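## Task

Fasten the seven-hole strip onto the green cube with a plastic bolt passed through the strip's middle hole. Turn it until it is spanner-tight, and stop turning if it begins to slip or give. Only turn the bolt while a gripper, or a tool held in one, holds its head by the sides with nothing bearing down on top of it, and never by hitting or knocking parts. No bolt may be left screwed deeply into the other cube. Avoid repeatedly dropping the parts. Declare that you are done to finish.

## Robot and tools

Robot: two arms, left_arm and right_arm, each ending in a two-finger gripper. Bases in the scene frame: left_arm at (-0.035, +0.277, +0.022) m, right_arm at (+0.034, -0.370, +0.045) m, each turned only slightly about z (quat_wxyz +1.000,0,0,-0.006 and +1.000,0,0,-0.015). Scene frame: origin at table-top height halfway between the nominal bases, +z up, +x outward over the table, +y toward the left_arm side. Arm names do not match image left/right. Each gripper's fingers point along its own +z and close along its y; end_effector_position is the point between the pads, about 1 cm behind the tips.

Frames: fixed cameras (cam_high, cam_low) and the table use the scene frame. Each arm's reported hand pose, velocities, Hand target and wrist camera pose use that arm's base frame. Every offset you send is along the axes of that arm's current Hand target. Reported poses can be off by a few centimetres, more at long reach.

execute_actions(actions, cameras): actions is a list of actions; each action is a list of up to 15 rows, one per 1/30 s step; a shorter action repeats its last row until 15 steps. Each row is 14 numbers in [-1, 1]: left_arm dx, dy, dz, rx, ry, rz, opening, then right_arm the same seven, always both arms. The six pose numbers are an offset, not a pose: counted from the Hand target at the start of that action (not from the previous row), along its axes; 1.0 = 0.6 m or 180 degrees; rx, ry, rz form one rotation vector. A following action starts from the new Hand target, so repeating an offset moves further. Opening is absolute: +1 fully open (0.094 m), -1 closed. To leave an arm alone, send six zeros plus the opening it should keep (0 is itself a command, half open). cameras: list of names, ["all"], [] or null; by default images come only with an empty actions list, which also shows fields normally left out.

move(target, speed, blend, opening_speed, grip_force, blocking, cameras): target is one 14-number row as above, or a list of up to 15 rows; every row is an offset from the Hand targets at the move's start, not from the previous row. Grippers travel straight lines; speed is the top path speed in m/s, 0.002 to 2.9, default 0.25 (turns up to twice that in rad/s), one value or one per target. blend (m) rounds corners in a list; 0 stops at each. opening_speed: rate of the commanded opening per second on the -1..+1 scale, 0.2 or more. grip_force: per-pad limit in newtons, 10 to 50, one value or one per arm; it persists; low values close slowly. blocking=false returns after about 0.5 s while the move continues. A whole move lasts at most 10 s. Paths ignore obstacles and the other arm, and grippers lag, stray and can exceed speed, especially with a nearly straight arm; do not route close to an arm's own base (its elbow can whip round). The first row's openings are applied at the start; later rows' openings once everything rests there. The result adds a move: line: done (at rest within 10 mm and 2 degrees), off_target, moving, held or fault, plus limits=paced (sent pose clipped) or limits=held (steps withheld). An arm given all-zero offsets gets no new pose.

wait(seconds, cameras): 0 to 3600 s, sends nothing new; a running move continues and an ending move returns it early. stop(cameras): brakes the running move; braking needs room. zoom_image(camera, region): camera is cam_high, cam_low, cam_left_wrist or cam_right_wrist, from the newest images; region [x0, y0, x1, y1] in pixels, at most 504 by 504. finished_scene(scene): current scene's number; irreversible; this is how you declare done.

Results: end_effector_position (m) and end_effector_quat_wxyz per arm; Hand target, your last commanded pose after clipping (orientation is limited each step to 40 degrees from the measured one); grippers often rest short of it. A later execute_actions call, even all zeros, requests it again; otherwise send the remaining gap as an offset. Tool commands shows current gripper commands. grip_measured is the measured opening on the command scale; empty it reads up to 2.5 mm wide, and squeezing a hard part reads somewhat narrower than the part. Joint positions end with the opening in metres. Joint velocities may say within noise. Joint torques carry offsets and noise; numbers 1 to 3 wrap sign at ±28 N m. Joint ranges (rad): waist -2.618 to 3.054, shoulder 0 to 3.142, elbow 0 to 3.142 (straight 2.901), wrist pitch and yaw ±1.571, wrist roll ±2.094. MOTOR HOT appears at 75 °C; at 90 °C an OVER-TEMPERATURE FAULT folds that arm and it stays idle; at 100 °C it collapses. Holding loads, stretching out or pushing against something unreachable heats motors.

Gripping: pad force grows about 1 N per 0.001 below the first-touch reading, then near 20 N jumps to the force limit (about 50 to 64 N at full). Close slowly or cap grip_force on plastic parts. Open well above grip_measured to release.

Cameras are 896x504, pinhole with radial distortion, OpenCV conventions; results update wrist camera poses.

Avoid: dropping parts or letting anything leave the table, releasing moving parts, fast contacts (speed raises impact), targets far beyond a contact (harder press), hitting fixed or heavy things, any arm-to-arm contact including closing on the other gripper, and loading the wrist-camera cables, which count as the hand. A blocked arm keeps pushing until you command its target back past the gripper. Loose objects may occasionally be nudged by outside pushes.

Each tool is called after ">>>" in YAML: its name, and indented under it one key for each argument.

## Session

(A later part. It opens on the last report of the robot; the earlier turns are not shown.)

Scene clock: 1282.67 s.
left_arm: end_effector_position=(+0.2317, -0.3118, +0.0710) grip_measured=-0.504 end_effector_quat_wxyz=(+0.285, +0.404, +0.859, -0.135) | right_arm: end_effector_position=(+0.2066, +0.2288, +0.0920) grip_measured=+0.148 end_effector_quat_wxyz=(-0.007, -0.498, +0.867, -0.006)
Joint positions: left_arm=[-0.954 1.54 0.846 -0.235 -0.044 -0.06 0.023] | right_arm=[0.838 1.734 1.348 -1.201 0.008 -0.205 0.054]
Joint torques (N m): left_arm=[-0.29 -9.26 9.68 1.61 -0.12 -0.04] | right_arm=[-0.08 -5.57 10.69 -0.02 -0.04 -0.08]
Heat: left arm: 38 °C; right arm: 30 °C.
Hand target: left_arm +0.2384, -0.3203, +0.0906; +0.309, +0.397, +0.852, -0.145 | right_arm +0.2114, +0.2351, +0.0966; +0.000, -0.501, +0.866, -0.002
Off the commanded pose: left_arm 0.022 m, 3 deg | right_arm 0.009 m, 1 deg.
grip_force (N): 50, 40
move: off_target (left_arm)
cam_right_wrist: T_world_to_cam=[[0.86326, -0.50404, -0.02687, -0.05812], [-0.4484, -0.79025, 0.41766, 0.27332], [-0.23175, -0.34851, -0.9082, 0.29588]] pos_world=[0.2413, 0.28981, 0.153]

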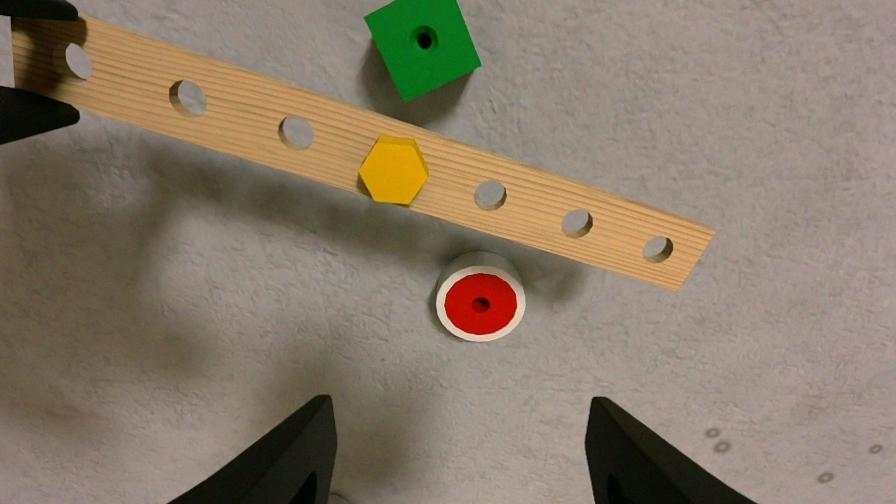

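>>> move:
  target:
    - [0.0069,0.0557,-0.0058,0,0,0,-0.65,0,0,0,0,0,0,0.15]
  speed: 0.06
  cameras: ["cam_right_wrist","cam_low"]

>>> zoom_image:
  camera: "cam_right_wrist"
  region: [340, 0, 560, 160]

>>> zoom_image:
  camera: "cam_low"
  region: [440, 180, 490, 235]

Scene clock: 1295.13 s.
left_arm: end_effector_position=(+0.2574, -0.2917, +0.0768) grip_measured=-0.504 end_effector_quat_wxyz=(+0.293, +0.398, +0.859, -0.136) | right_arm: end_effector_position=(+0.2066, +0.2288, +0.0920) grip_measured=+0.148 end_effector_quat_wxyz=(-0.007, -0.498, +0.867, -0.006)
Joint positions: left_arm=[-0.843 1.524 0.846 -0.236 0.015 0.019 0.023] | right_arm=[0.838 1.734 1.348 -1.201 0.008 -0.205 0.054]
Joint torques (N m): left_arm=[0.47 -9.7 7.76 1.66 0.11 0.03] | right_arm=[-0.09 -5.56 10.67 -0.03 -0.04 -0.08]
Heat: left arm: 38 °C; right arm: 30 °C.
Hand target: left_arm +0.2604, -0.2947, +0.0905; +0.309, +0.397, +0.852, -0.145 | right_arm +0.2114, +0.2351, +0.0966; +0.000, -0.501, +0.866, -0.002
Off the commanded pose: left_arm 0.014 m, 2 deg | right_arm 0.009 m, 1 deg.
grip_force (N): 50, 40
move: off_target (left_arm)
cam_right_wrist: T_world_to_cam=[[0.86326, -0.50404, -0.02687, -0.05812], [-0.4484, -0.79025, 0.41766, 0.27332], [-0.23175, -0.34851, -0.9082, 0.29588]] pos_world=[0.2413, 0.28981, 0.153]
Images, in order (width x height): cam_low 896x504, cam_right_wrist 896x504.

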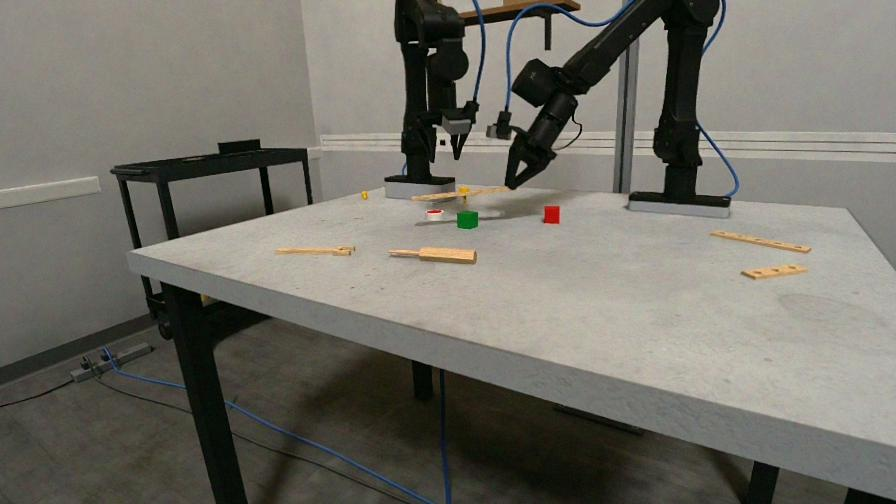

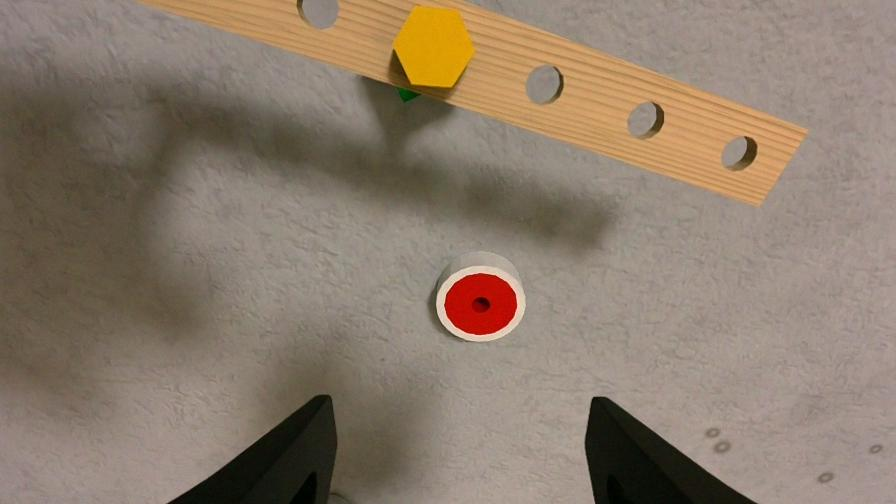

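Scaled by 2.291.

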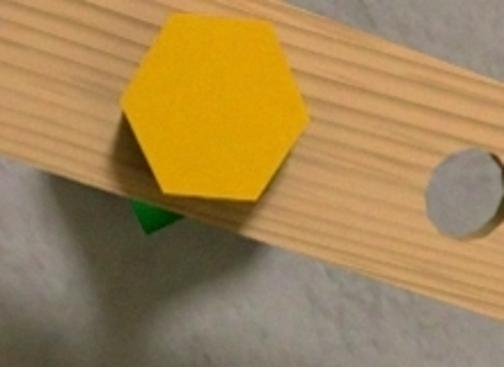

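Scaled by 9.164.

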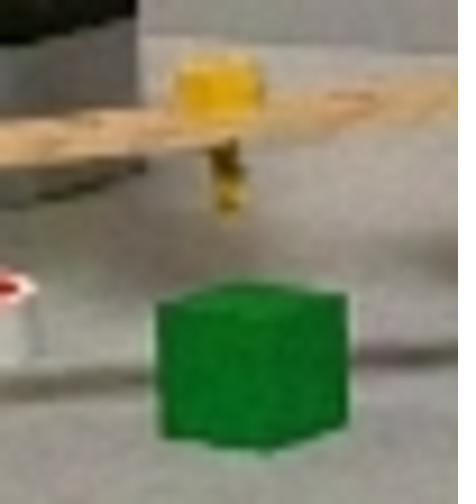

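>>> move:
  target:
    - [0.02,-0.0035,0.007,0,0,0,-0.65,0,0,0,0,0,0,0.15]
  speed: 0.06
  cameras: ["cam_right_wrist","cam_low"]

>>> zoom_image:
  camera: "cam_right_wrist"
  region: [340, 0, 560, 160]

>>> zoom_image:
  camera: "cam_low"
  region: [440, 180, 490, 235]

Scene clock: 1301.50 s.
left_arm: end_effector_position=(+0.2525, -0.2862, +0.0675) grip_measured=-0.504 end_effector_quat_wxyz=(+0.289, +0.399, +0.860, -0.134) | right_arm: end_effector_position=(+0.2066, +0.2288, +0.0920) grip_measured=+0.148 end_effector_quat_wxyz=(-0.007, -0.498, +0.867, -0.006)
Joint positions: left_arm=[-0.843 1.517 0.804 -0.209 0.015 0.02 0.023] | right_arm=[0.838 1.734 1.348 -1.201 0.008 -0.205 0.054]
Joint torques (N m): left_arm=[-0.2 -9.46 6.76 1.84 0.04 -0.02] | right_arm=[-0.09 -5.57 10.69 -0.03 -0.05 -0.08]
Heat: left arm: 38 °C; right arm: 30 °C.
Hand target: left_arm +0.2547, -0.2910, +0.0796; +0.309, +0.397, +0.852, -0.145 | right_arm +0.2114, +0.2351, +0.0966; +0.000, -0.501, +0.866, -0.002
Off the commanded pose: left_arm 0.013 m, 3 deg | right_arm 0.009 m, 1 deg.
grip_force (N): 50, 40
move: off_target (left_arm)
cam_right_wrist: T_world_to_cam=[[0.86326, -0.50404, -0.02687, -0.05812], [-0.4484, -0.79025, 0.41766, 0.27332], [-0.23175, -0.34851, -0.9082, 0.29588]] pos_world=[0.2413, 0.28981, 0.153]
Images, in order (width x height): cam_low 896x504, cam_right_wrist 896x504.

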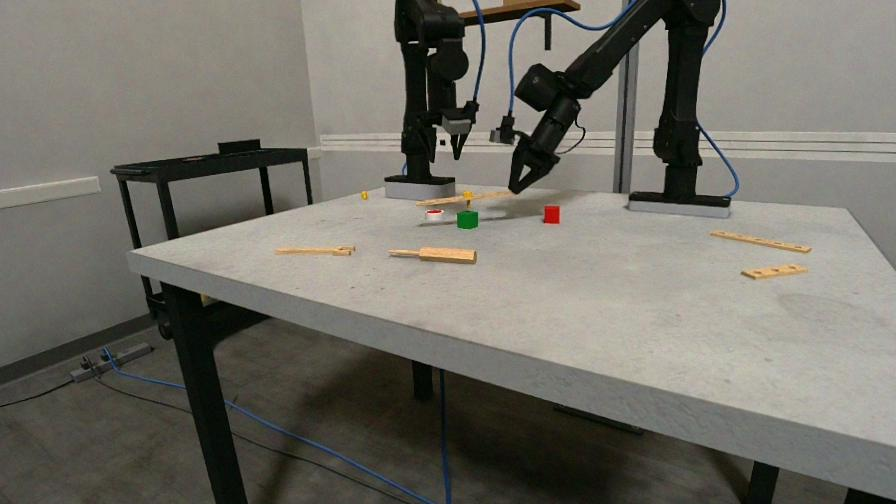

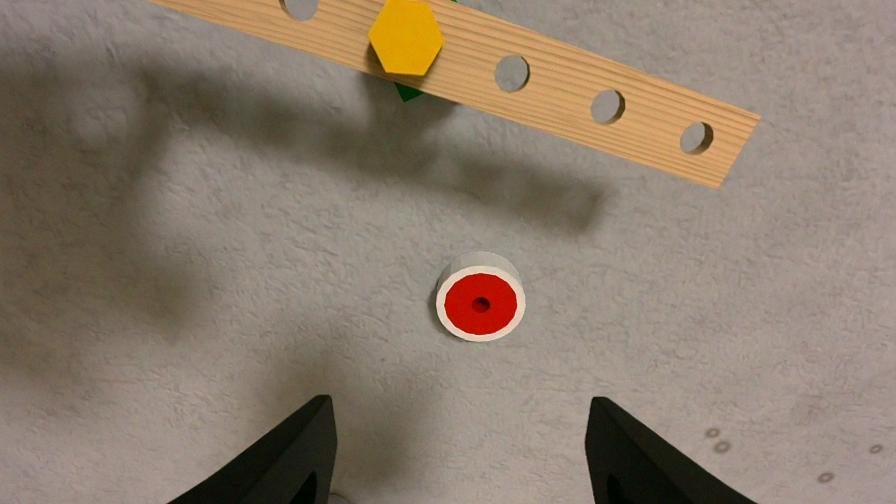

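Scaled by 2.291.

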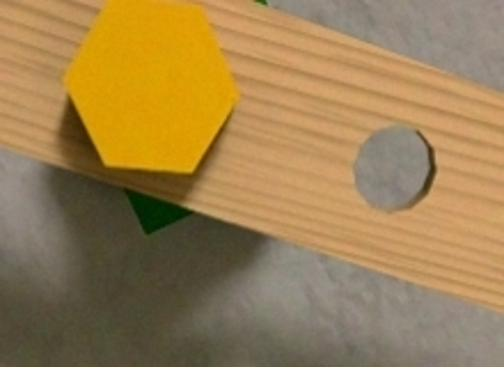

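Scaled by 9.164.

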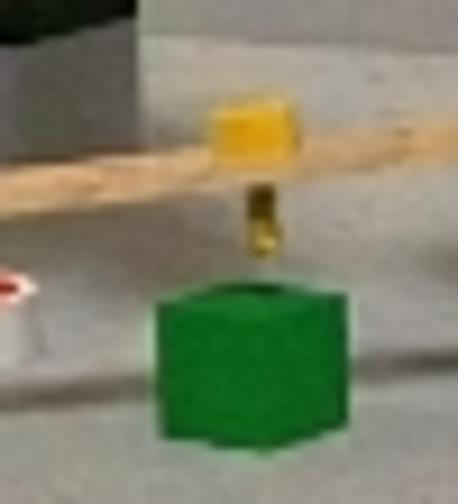

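>>> move:
  target:
    - [0.0064,-0.005,0.012,0,0,0,-0.65,0,0,0,0,0,0,0.15]
  speed: 0.06
  cameras: ["cam_right_wrist","cam_low"]

>>> zoom_image:
  camera: "cam_right_wrist"
  region: [340, 0, 560, 160]

>>> zoom_image:
  camera: "cam_low"
  region: [440, 180, 490, 235]

Scene clock: 1307.93 s.
left_arm: end_effector_position=(+0.2522, -0.2910, +0.0685) grip_measured=-0.504 end_effector_quat_wxyz=(+0.299, +0.399, +0.855, -0.141) | right_arm: end_effector_position=(+0.2066, +0.2288, +0.0920) grip_measured=+0.148 end_effector_quat_wxyz=(-0.007, -0.498, +0.867, -0.006)
Joint positions: left_arm=[-0.852 1.517 0.791 -0.172 0.015 0.016 0.023] | right_arm=[0.838 1.734 1.348 -1.201 0.008 -0.205 0.054]
Joint torques (N m): left_arm=[-0.43 -7.31 6.54 1.89 -0.02 -0.06] | right_arm=[-0.08 -5.56 10.69 -0.02 -0.04 -0.07]
Heat: left arm: 38 °C; right arm: 30 °C.
Hand target: left_arm +0.2535, -0.2943, +0.0717; +0.309, +0.397, +0.852, -0.145 | right_arm +0.2114, +0.2351, +0.0966; +0.000, -0.501, +0.866, -0.002
Off the commanded pose: left_arm 0.005 m, 1 deg | right_arm 0.009 m, 1 deg.
grip_force (N): 50, 40
move: done
cam_right_wrist: T_world_to_cam=[[0.86326, -0.50404, -0.02687, -0.05812], [-0.4484, -0.79025, 0.41766, 0.27332], [-0.23175, -0.34851, -0.9082, 0.29588]] pos_world=[0.2413, 0.28981, 0.153]
Images, in order (width x height): cam_low 896x504, cam_right_wrist 896x504.

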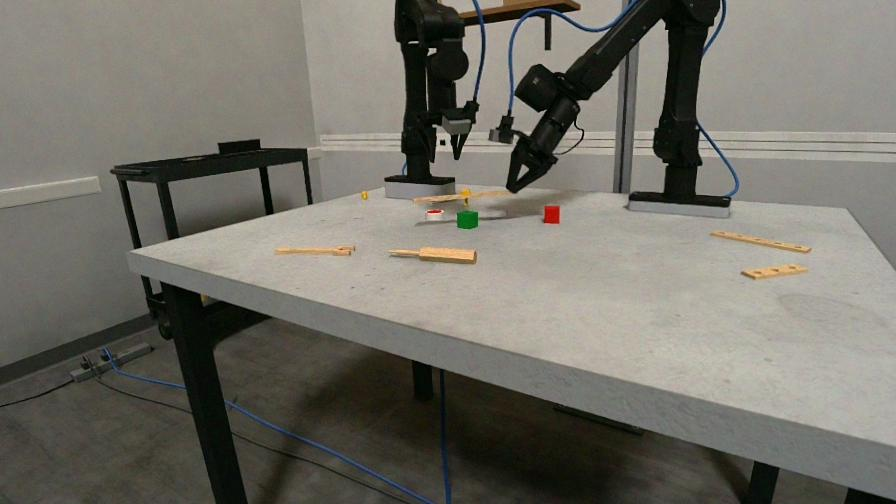

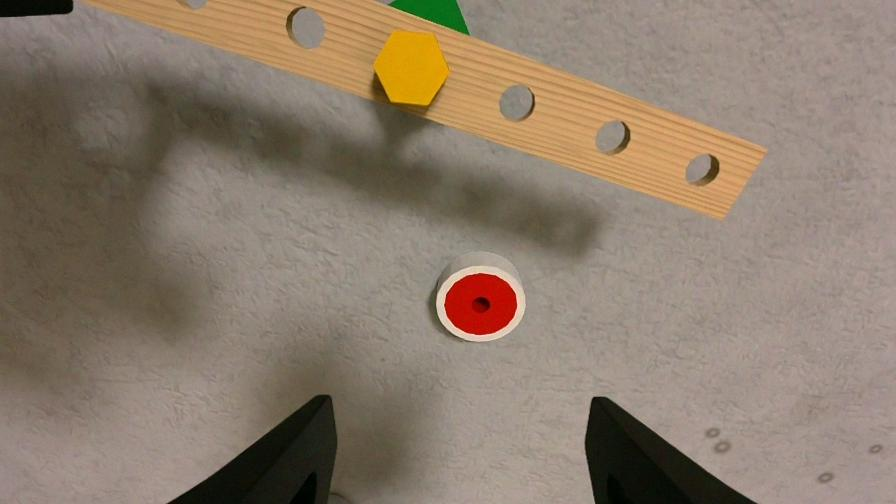

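Scaled by 2.291.

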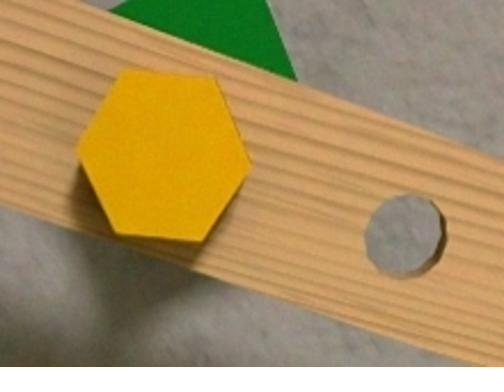

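Scaled by 9.164.

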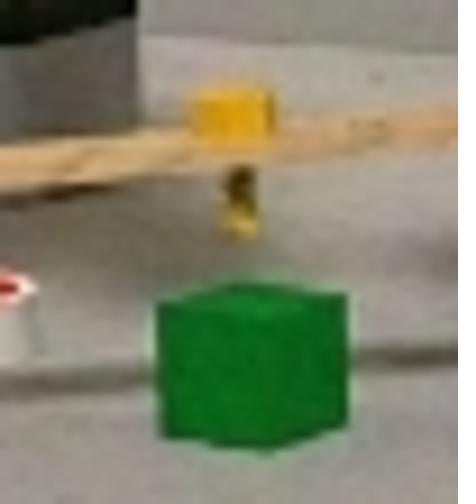

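>>> move:
  target:
    - [0.0142,0.0045,0.0099,0,0,0,-0.65,0,0,0,0,0,0,0.15]
  speed: 0.06
  cameras: ["cam_right_wrist","cam_low"]

>>> zoom_image:
  camera: "cam_right_wrist"
  region: [340, 0, 560, 160]

>>> zoom_image:
  camera: "cam_low"
  region: [440, 180, 490, 235]

Scene clock: 1314.17 s.
left_arm: end_effector_position=(+0.2503, -0.2889, +0.0610) grip_measured=-0.504 end_effector_quat_wxyz=(+0.302, +0.399, +0.854, -0.142) | right_arm: end_effector_position=(+0.2066, +0.2288, +0.0920) grip_measured=+0.148 end_effector_quat_wxyz=(-0.007, -0.498, +0.867, -0.006)
Joint positions: left_arm=[-0.852 1.52 0.755 -0.126 0.015 0.016 0.023] | right_arm=[0.838 1.734 1.348 -1.201 0.008 -0.205 0.054]
Joint torques (N m): left_arm=[0.55 -6.34 6.57 1.94 0.04 0.03] | right_arm=[-0.08 -5.56 10.69 -0.03 -0.04 -0.07]
Heat: left arm: 39 °C; right arm: 30 °C.
Hand target: left_arm +0.2538, -0.2904, +0.0615; +0.309, +0.397, +0.852, -0.145 | right_arm +0.2114, +0.2351, +0.0966; +0.000, -0.501, +0.866, -0.002
Off the commanded pose: left_arm 0.004 m, 1 deg | right_arm 0.009 m, 1 deg.
grip_force (N): 50, 40
move: done
cam_right_wrist: T_world_to_cam=[[0.86326, -0.50404, -0.02687, -0.05812], [-0.4484, -0.79025, 0.41766, 0.27332], [-0.23175, -0.34851, -0.9082, 0.29588]] pos_world=[0.2413, 0.28981, 0.153]
Images, in order (width x height): cam_low 896x504, cam_right_wrist 896x504.

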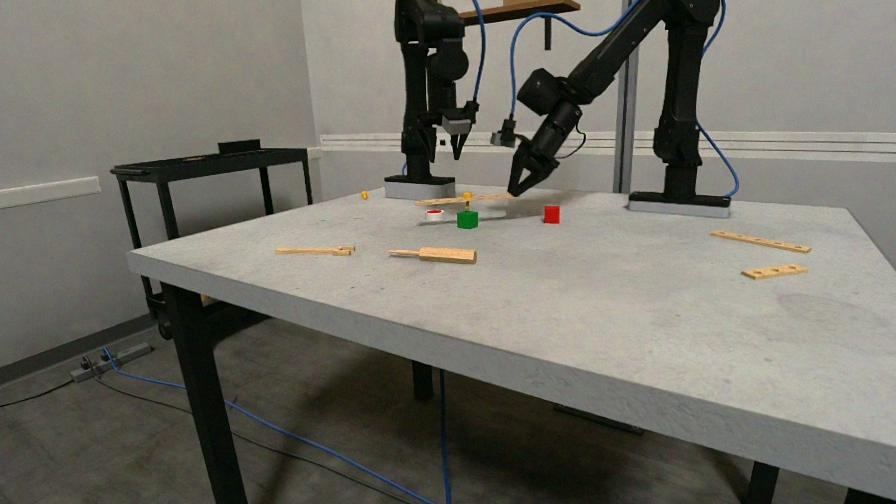

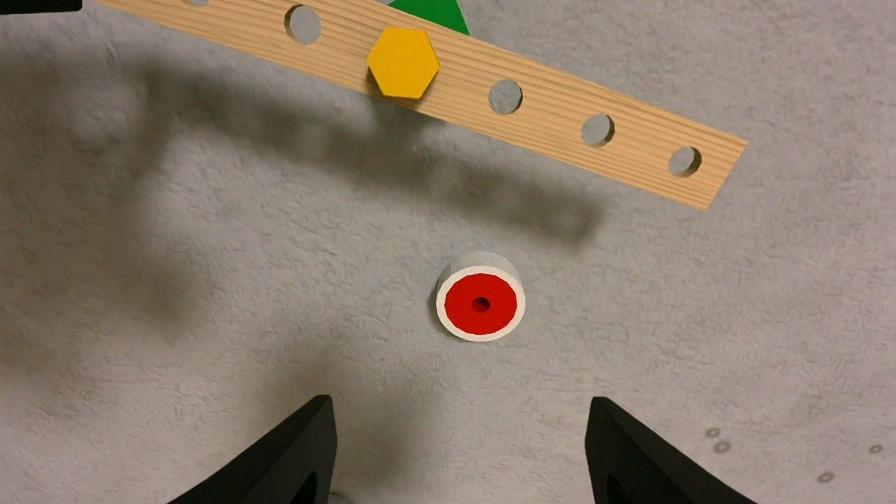

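Scaled by 2.291.

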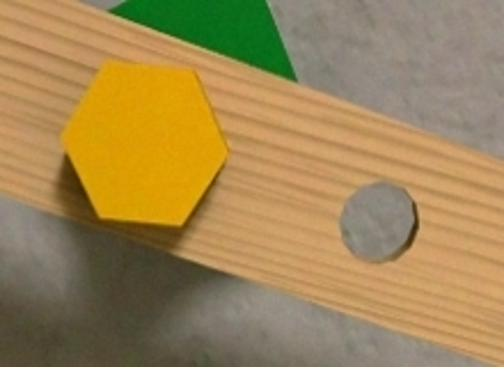

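Scaled by 9.164.

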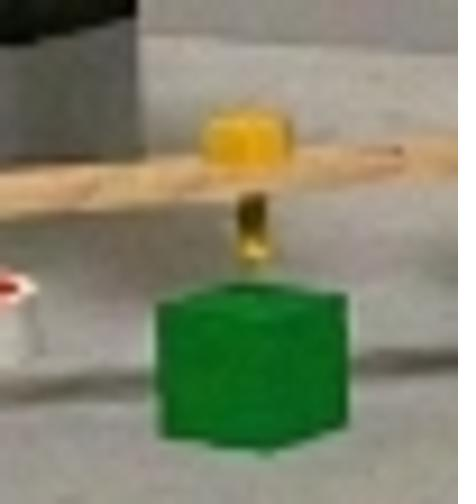

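>>> move:
  target:
    - [0.005,0.009,0.0088,0,0,0,-0.65,0,0,0,0,0,0,0.15]
  speed: 0.06
  cameras: ["cam_right_wrist","cam_low"]

>>> zoom_image:
  camera: "cam_right_wrist"
  region: [340, 0, 560, 160]

>>> zoom_image:
  camera: "cam_low"
  region: [440, 180, 490, 235]

Scene clock: 1321.23 s.
left_arm: end_effector_position=(+0.2564, -0.2856, +0.0552) grip_measured=-0.504 end_effector_quat_wxyz=(+0.303, +0.396, +0.855, -0.140) | right_arm: end_effector_position=(+0.2066, +0.2288, +0.0920) grip_measured=+0.148 end_effector_quat_wxyz=(-0.007, -0.498, +0.867, -0.006)
Joint positions: left_arm=[-0.831 1.539 0.746 -0.098 0.022 0.028 0.023] | right_arm=[0.838 1.734 1.348 -1.201 0.008 -0.205 0.054]
Joint torques (N m): left_arm=[0.36 -6.43 6.39 1.9 0.11 0.06] | right_arm=[-0.08 -5.57 10.66 -0.02 -0.05 -0.08]
Heat: left arm: 39 °C; right arm: 30 °C.
Hand target: left_arm +0.2587, -0.2878, +0.0557; +0.309, +0.397, +0.852, -0.145 | right_arm +0.2114, +0.2351, +0.0966; +0.000, -0.501, +0.866, -0.002
Off the commanded pose: left_arm 0.003 m, 1 deg | right_arm 0.009 m, 1 deg.
grip_force (N): 50, 40
move: done
cam_right_wrist: T_world_to_cam=[[0.86326, -0.50404, -0.02687, -0.05812], [-0.4484, -0.79025, 0.41766, 0.27332], [-0.23175, -0.34851, -0.9082, 0.29588]] pos_world=[0.2413, 0.28981, 0.153]
Images, in order (width x height): cam_low 896x504, cam_right_wrist 896x504.

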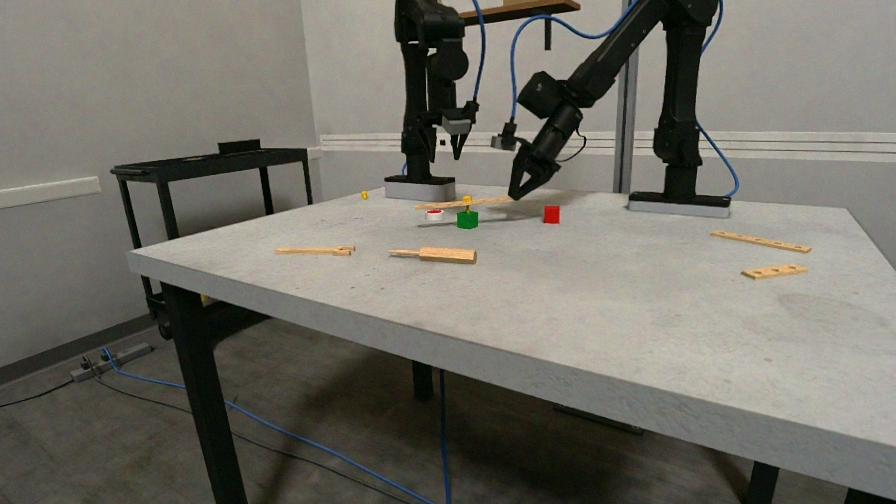

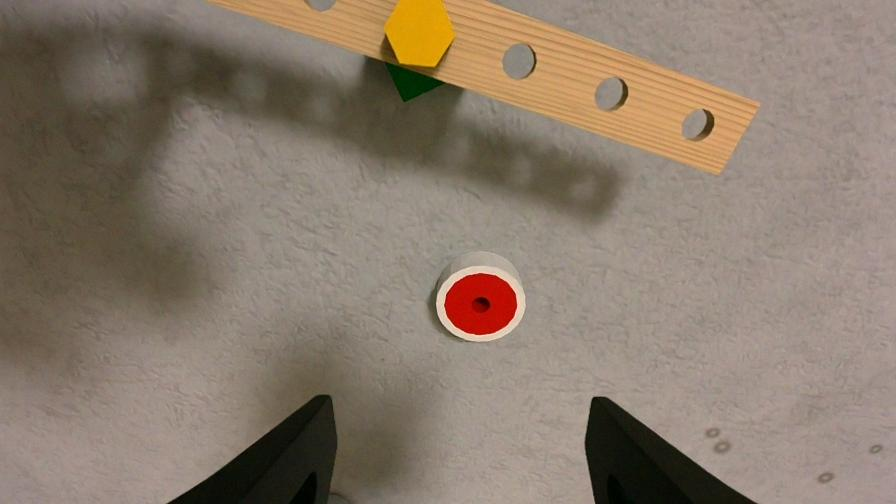

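Scaled by 2.291.

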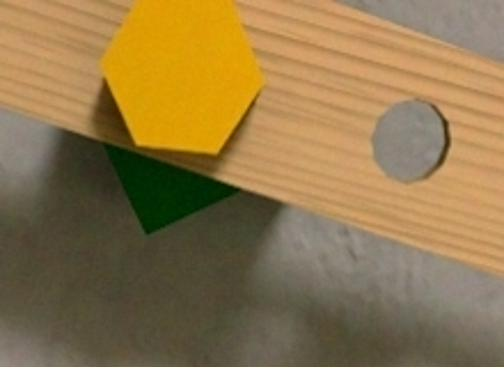

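Scaled by 9.164.

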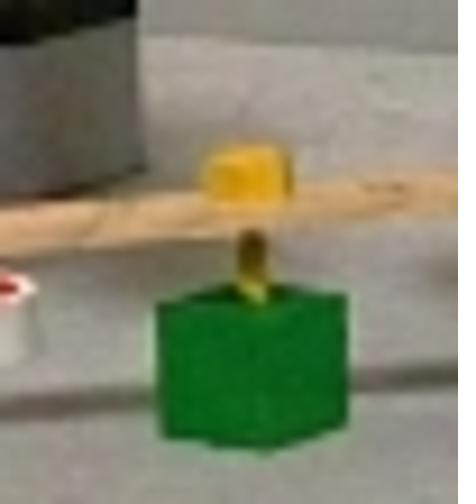

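>>> move:
  target:
    - [0,-0.005,0,0,0,0,-0.65,0,0,0,0,0,0,0.15]
  speed: 0.06
  cameras: ["cam_right_wrist","cam_low"]

>>> zoom_image:
  camera: "cam_right_wrist"
  region: [340, 0, 560, 160]

>>> zoom_image:
  camera: "cam_low"
  region: [440, 180, 490, 235]

Scene clock: 1329.00 s.
left_arm: end_effector_position=(+0.2564, -0.2857, +0.0553) grip_measured=-0.504 end_effector_quat_wxyz=(+0.303, +0.396, +0.855, -0.140) | right_arm: end_effector_position=(+0.2066, +0.2288, +0.0920) grip_measured=+0.148 end_effector_quat_wxyz=(-0.007, -0.498, +0.867, -0.006)
Joint positions: left_arm=[-0.831 1.539 0.746 -0.098 0.023 0.029 0.023] | right_arm=[0.838 1.734 1.348 -1.201 0.008 -0.205 0.054]
Joint torques (N m): left_arm=[-0.64 -6.54 6.34 1.9 0.05 -0.04] | right_arm=[-0.08 -5.56 10.67 -0.02 -0.04 -0.08]
Heat: left arm: 39 °C; right arm: 30 °C.
Hand target: left_arm +0.2564, -0.2898, +0.0557; +0.309, +0.397, +0.852, -0.145 | right_arm +0.2114, +0.2351, +0.0966; +0.000, -0.501, +0.866, -0.002
Off the commanded pose: left_arm 0.004 m, 1 deg | right_arm 0.009 m, 1 deg.
grip_force (N): 50, 40
move: done
cam_right_wrist: T_world_to_cam=[[0.86326, -0.50404, -0.02687, -0.05812], [-0.4484, -0.79025, 0.41766, 0.27332], [-0.23175, -0.34851, -0.9082, 0.29588]] pos_world=[0.2413, 0.28981, 0.153]
Images, in order (width x height): cam_low 896x504, cam_right_wrist 896x504.

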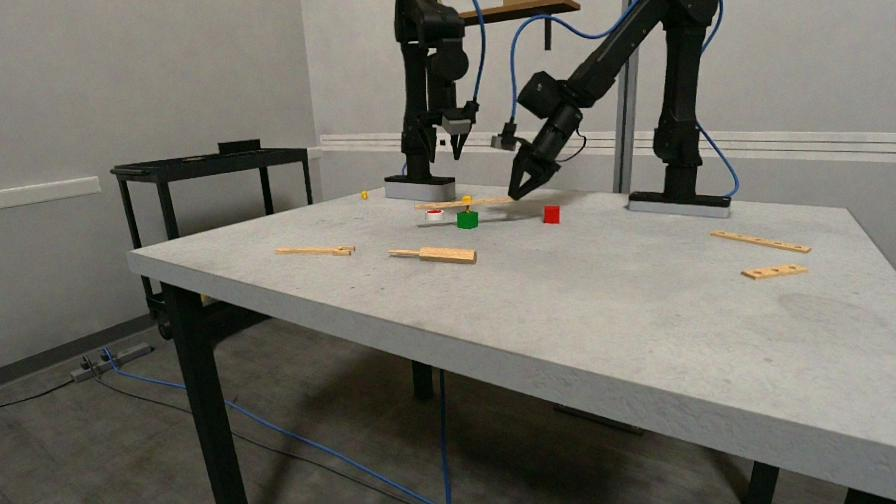

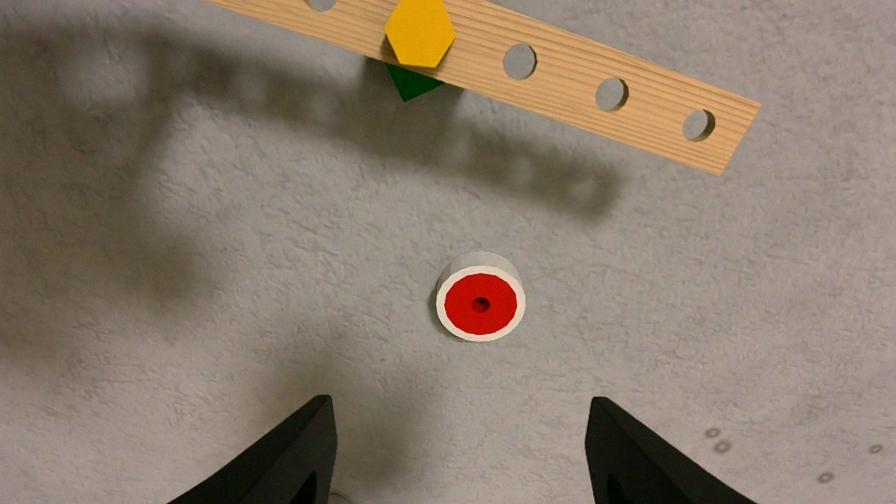

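Scaled by 2.291.

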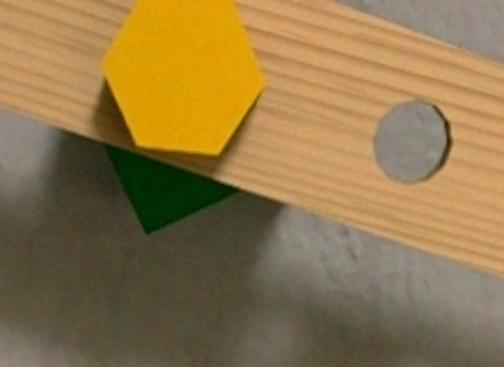

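Scaled by 9.164.

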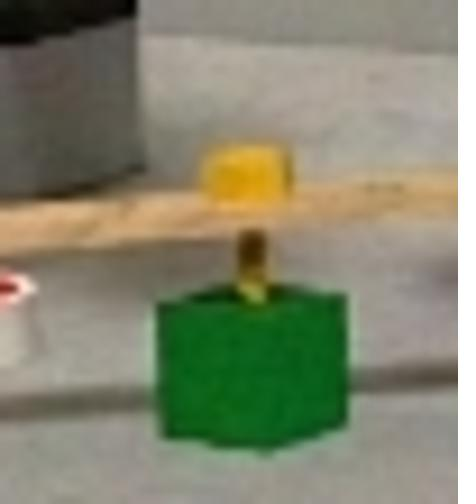

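>>> move:
  target:
    - [0,-0.0025,0,0,0,0,-0.65,0,0,0,0,0,0,0.15]
  speed: 0.03
  cameras: ["cam_right_wrist"]

>>> zoom_image:
  camera: "cam_right_wrist"
  region: [340, 0, 560, 160]

Scene clock: 1331.83 s.
left_arm: end_effector_position=(+0.2542, -0.2877, +0.0553) grip_measured=-0.504 end_effector_quat_wxyz=(+0.302, +0.399, +0.854, -0.142) | right_arm: end_effector_position=(+0.2066, +0.2288, +0.0920) grip_measured=+0.148 end_effector_quat_wxyz=(-0.007, -0.498, +0.867, -0.006)
Joint positions: left_arm=[-0.839 1.539 0.746 -0.098 0.023 0.026 0.023] | right_arm=[0.838 1.734 1.348 -1.201 0.008 -0.205 0.054]
Joint torques (N m): left_arm=[-0.43 -6.52 6.34 1.9 -0.01 -0.06] | right_arm=[-0.09 -5.57 10.67 -0.02 -0.04 -0.08]
Heat: left arm: 39 °C; right arm: 30 °C.
Hand target: left_arm +0.2552, -0.2907, +0.0556; +0.309, +0.397, +0.852, -0.145 | right_arm +0.2114, +0.2351, +0.0966; +0.000, -0.501, +0.866, -0.002
Off the commanded pose: left_arm 0.003 m, 1 deg | right_arm 0.009 m, 1 deg.
grip_force (N): 50, 40
move: done
cam_right_wrist: T_world_to_cam=[[0.86326, -0.50404, -0.02687, -0.05812], [-0.4484, -0.79025, 0.41766, 0.27332], [-0.23175, -0.34851, -0.9082, 0.29588]] pos_world=[0.2413, 0.28981, 0.153]

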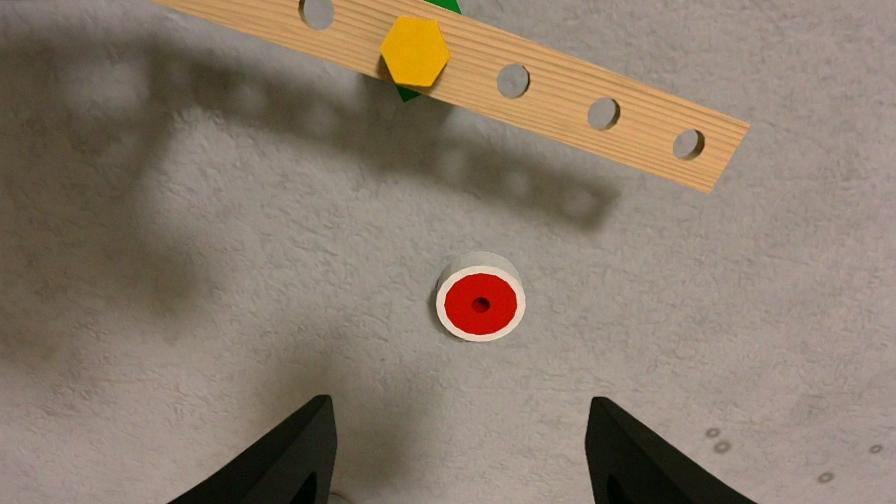

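Scaled by 2.291.

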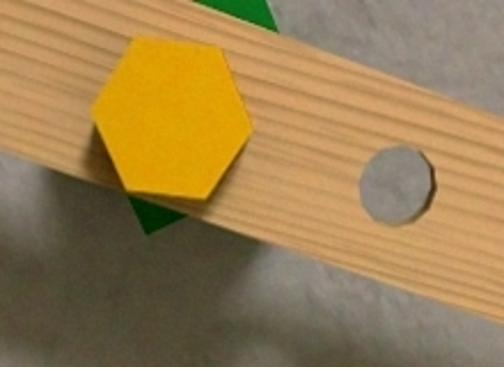

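>>> move:
  target:
    - [0.0075,0.002,0.009,0,0,0,-0.65,0,0,0,0,0,0,0.15]
  speed: 0.04
  cameras: ["cam_right_wrist","cam_low"]

>>> zoom_image:
  camera: "cam_right_wrist"
  region: [340, 0, 560, 160]

>>> zoom_image:
  camera: "cam_low"
  region: [440, 180, 490, 235]

Scene clock: 1336.63 s.
left_arm: end_effector_position=(+0.2540, -0.2874, +0.0479) grip_measured=-0.504 end_effector_quat_wxyz=(+0.302, +0.399, +0.854, -0.142) | right_arm: end_effector_position=(+0.2066, +0.2288, +0.0920) grip_measured=+0.148 end_effector_quat_wxyz=(-0.007, -0.498, +0.867, -0.006)
Joint positions: left_arm=[-0.839 1.556 0.729 -0.064 0.023 0.026 0.023] | right_arm=[0.838 1.734 1.348 -1.201 0.008 -0.205 0.054]
Joint torques (N m): left_arm=[0.01 -6.56 6.31 1.86 0.02 -0.01] | right_arm=[-0.1 -5.56 10.66 -0.03 -0.04 -0.08]
Heat: left arm: 39 °C; right arm: 30 °C.
Hand target: left_arm +0.2561, -0.2899, +0.0485; +0.309, +0.397, +0.852, -0.145 | right_arm +0.2114, +0.2351, +0.0966; +0.000, -0.501, +0.866, -0.002
Off the commanded pose: left_arm 0.003 m, 1 deg | right_arm 0.009 m, 1 deg.
grip_force (N): 50, 40
move: done
cam_right_wrist: T_world_to_cam=[[0.86326, -0.50404, -0.02687, -0.05812], [-0.4484, -0.79025, 0.41766, 0.27332], [-0.23175, -0.34851, -0.9082, 0.29588]] pos_world=[0.2413, 0.28981, 0.153]
Images, in order (width x height): cam_low 896x504, cam_right_wrist 896x504.

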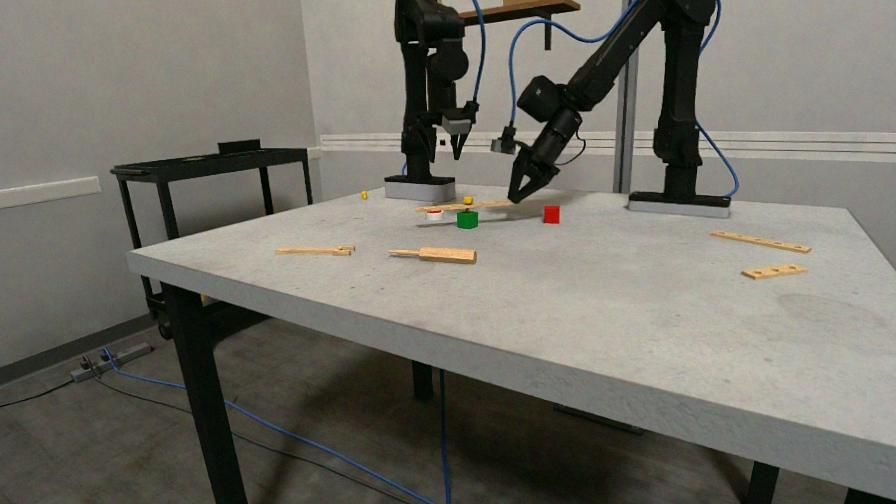

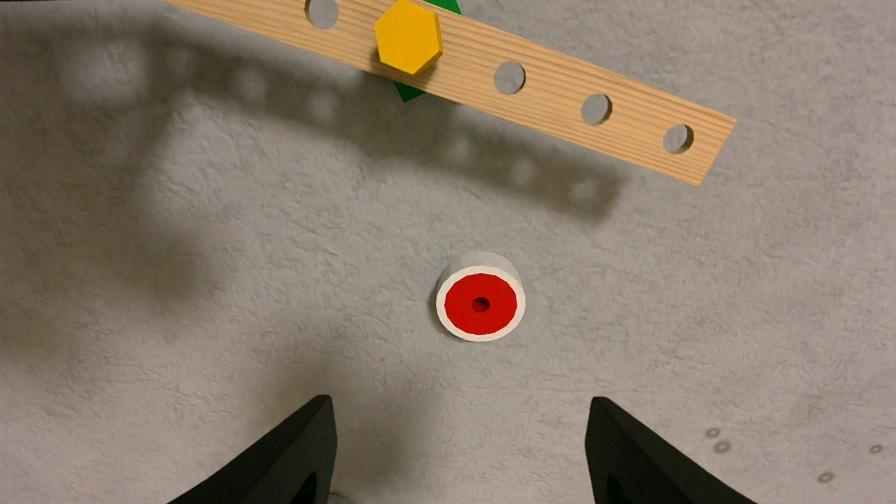

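Scaled by 2.291.

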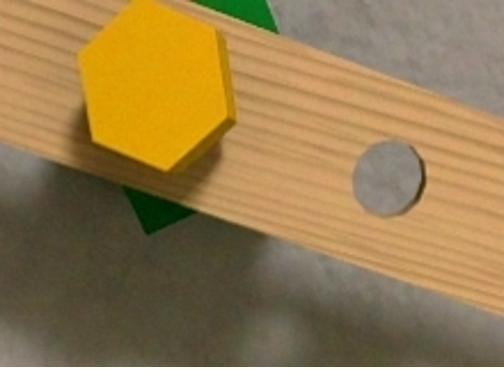

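Scaled by 9.164.

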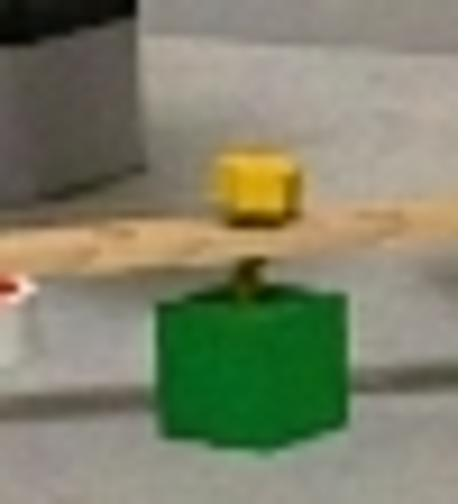

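>>> move:
  target:
    - [0,0,0,0,0,0,-0.65,0,0,0,0,0,0.6056,0.15]
    - [0,0,0,0,0,0,-0.65,-0.0907,0.0243,0.0,0,0,0.6056,0.15]
    - [0,0,0,0,0,0,-0.65,-0.0907,0.0243,0.075,0,0,0.6056,0.15]
  speed: 0.15
  cameras: ["cam_right_wrist","cam_left_wrist","cam_low"]

Scene clock: 1361.17 s.
left_arm: end_effector_position=(+0.2541, -0.2875, +0.0481) grip_measured=-0.504 end_effector_quat_wxyz=(+0.302, +0.399, +0.854, -0.142) | right_arm: end_effector_position=(+0.2277, +0.2918, +0.0570) grip_measured=+0.148 end_effector_quat_wxyz=(+0.003, +0.411, +0.911, +0.007)
Joint positions: left_arm=[-0.839 1.556 0.729 -0.064 0.023 0.026 0.023] | right_arm=[0.907 1.961 1.501 -1.096 0.003 1.755 0.054]
Joint torques (N m): left_arm=[-0.09 -6.54 6.38 1.92 0.02 -0.01] | right_arm=[-0.09 -7.82 6.48 0.11 0.01 0.04]
Heat: left arm: 41 °C; right arm: 31 °C.
Hand target: left_arm +0.2561, -0.2899, +0.0485; +0.309, +0.397, +0.852, -0.145 | right_arm +0.2259, +0.2894, +0.0514; +0.002, +0.414, +0.910, -0.001
Off the commanded pose: left_arm 0.003 m, 1 deg | right_arm 0.006 m, 1 deg.
grip_force (N): 50, 40
move: done
cam_left_wrist: T_world_to_cam=[[-0.76609, -0.64269, -0.00748, 0.00975], [-0.62191, 0.74416, -0.24384, 0.4203], [0.16228, -0.18215, -0.96979, 0.04208]] pos_world=[0.26203, -0.29884, 0.14337]
cam_right_wrist: T_world_to_cam=[[-0.74906, -0.66091, -0.04591, 0.36843], [-0.61972, 0.67449, 0.40127, -0.04028], [-0.23423, 0.32903, -0.91481, 0.09431]] pos_world=[0.27311, 0.23964, 0.11935]
Images, in order (width x height): cam_low 896x504, cam_left_wrist 896x504, cam_right_wrist 896x504.

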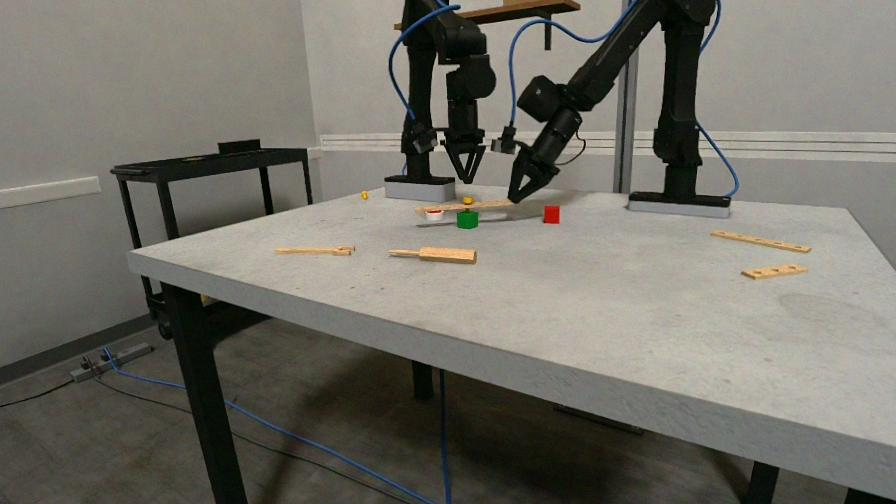

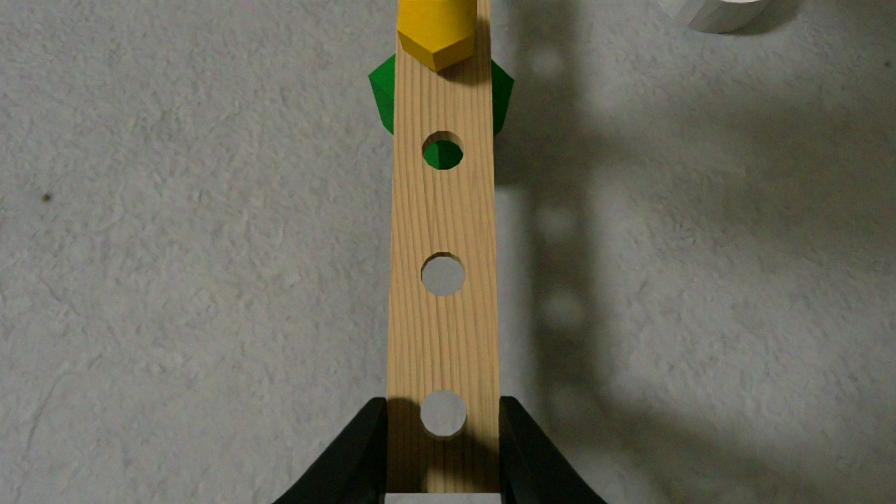

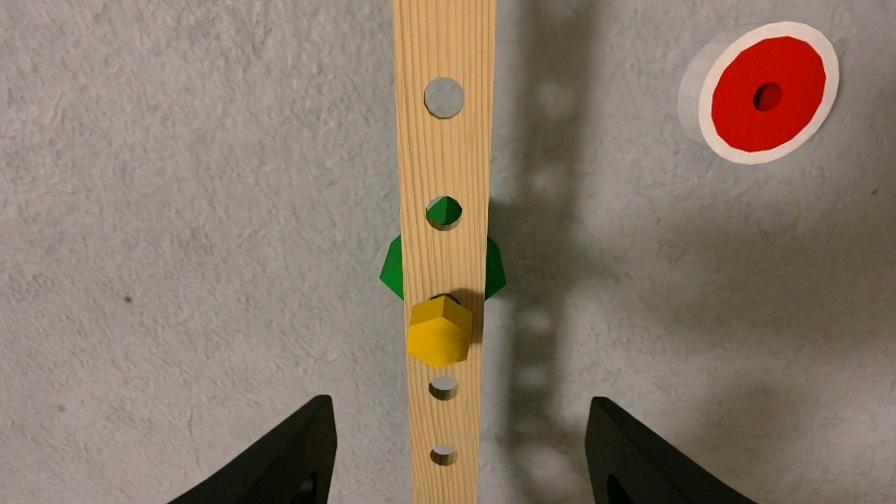

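>>> move:
  target:
    - [0,0,0,0,0,0,-0.65,0,0.006,0.055,0,0,0,0.15]
  speed: 0.08
  cameras: ["cam_right_wrist","cam_left_wrist","cam_low"]

Scene clock: 1364.73 s.
left_arm: end_effector_position=(+0.2541, -0.2875, +0.0481) grip_measured=-0.504 end_effector_quat_wxyz=(+0.302, +0.399, +0.854, -0.142) | right_arm: end_effector_position=(+0.2309, +0.2959, +0.0264) grip_measured=+0.148 end_effector_quat_wxyz=(+0.004, +0.411, +0.911, +0.010)
Joint positions: left_arm=[-0.839 1.556 0.729 -0.064 0.023 0.026 0.023] | right_arm=[0.907 2.006 1.439 -0.982 0.003 1.755 0.054]
Joint torques (N m): left_arm=[-0.06 -6.49 6.35 1.9 0.01 -0.01] | right_arm=[-0.24 -7.66 6.06 0.1 0.01 0.02]
Heat: left arm: 41 °C; right arm: 30 °C.
Hand target: left_arm +0.2561, -0.2899, +0.0485; +0.309, +0.397, +0.852, -0.145 | right_arm +0.2287, +0.2917, +0.0185; +0.002, +0.414, +0.910, -0.001
Off the commanded pose: left_arm 0.003 m, 1 deg | right_arm 0.009 m, 1 deg.
grip_force (N): 50, 40
move: done
cam_left_wrist: T_world_to_cam=[[-0.76609, -0.64269, -0.00748, 0.00975], [-0.62191, 0.74416, -0.24384, 0.4203], [0.16228, -0.18215, -0.96979, 0.04208]] pos_world=[0.26203, -0.29884, 0.14337]
cam_right_wrist: T_world_to_cam=[[-0.74887, -0.66065, -0.05227, 0.3721], [-0.62129, 0.67243, 0.40228, -0.02777], [-0.23062, 0.33373, -0.91402, 0.06338]] pos_world=[0.27602, 0.24335, 0.08855]
Images, in order (width x height): cam_low 896x504, cam_left_wrist 896x504, cam_right_wrist 896x504.

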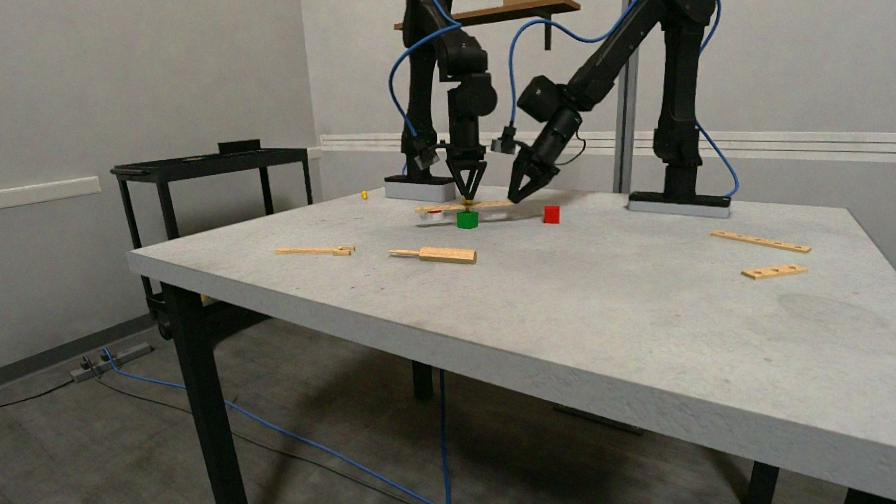

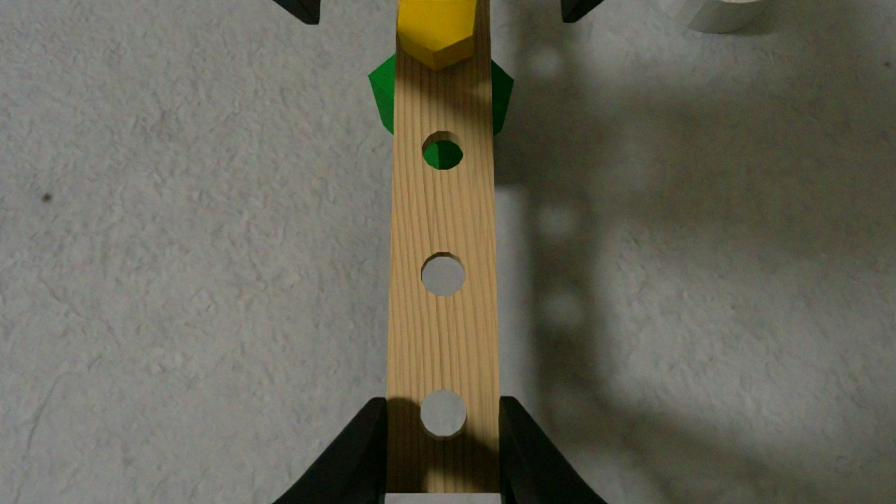

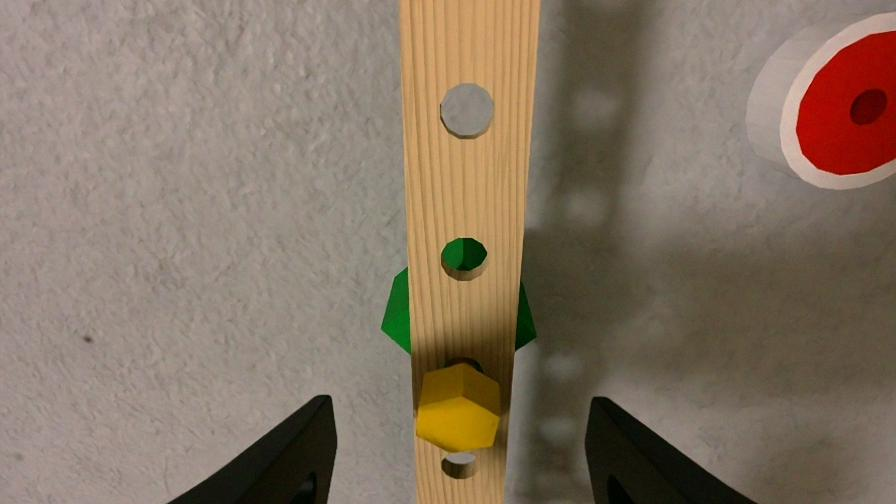

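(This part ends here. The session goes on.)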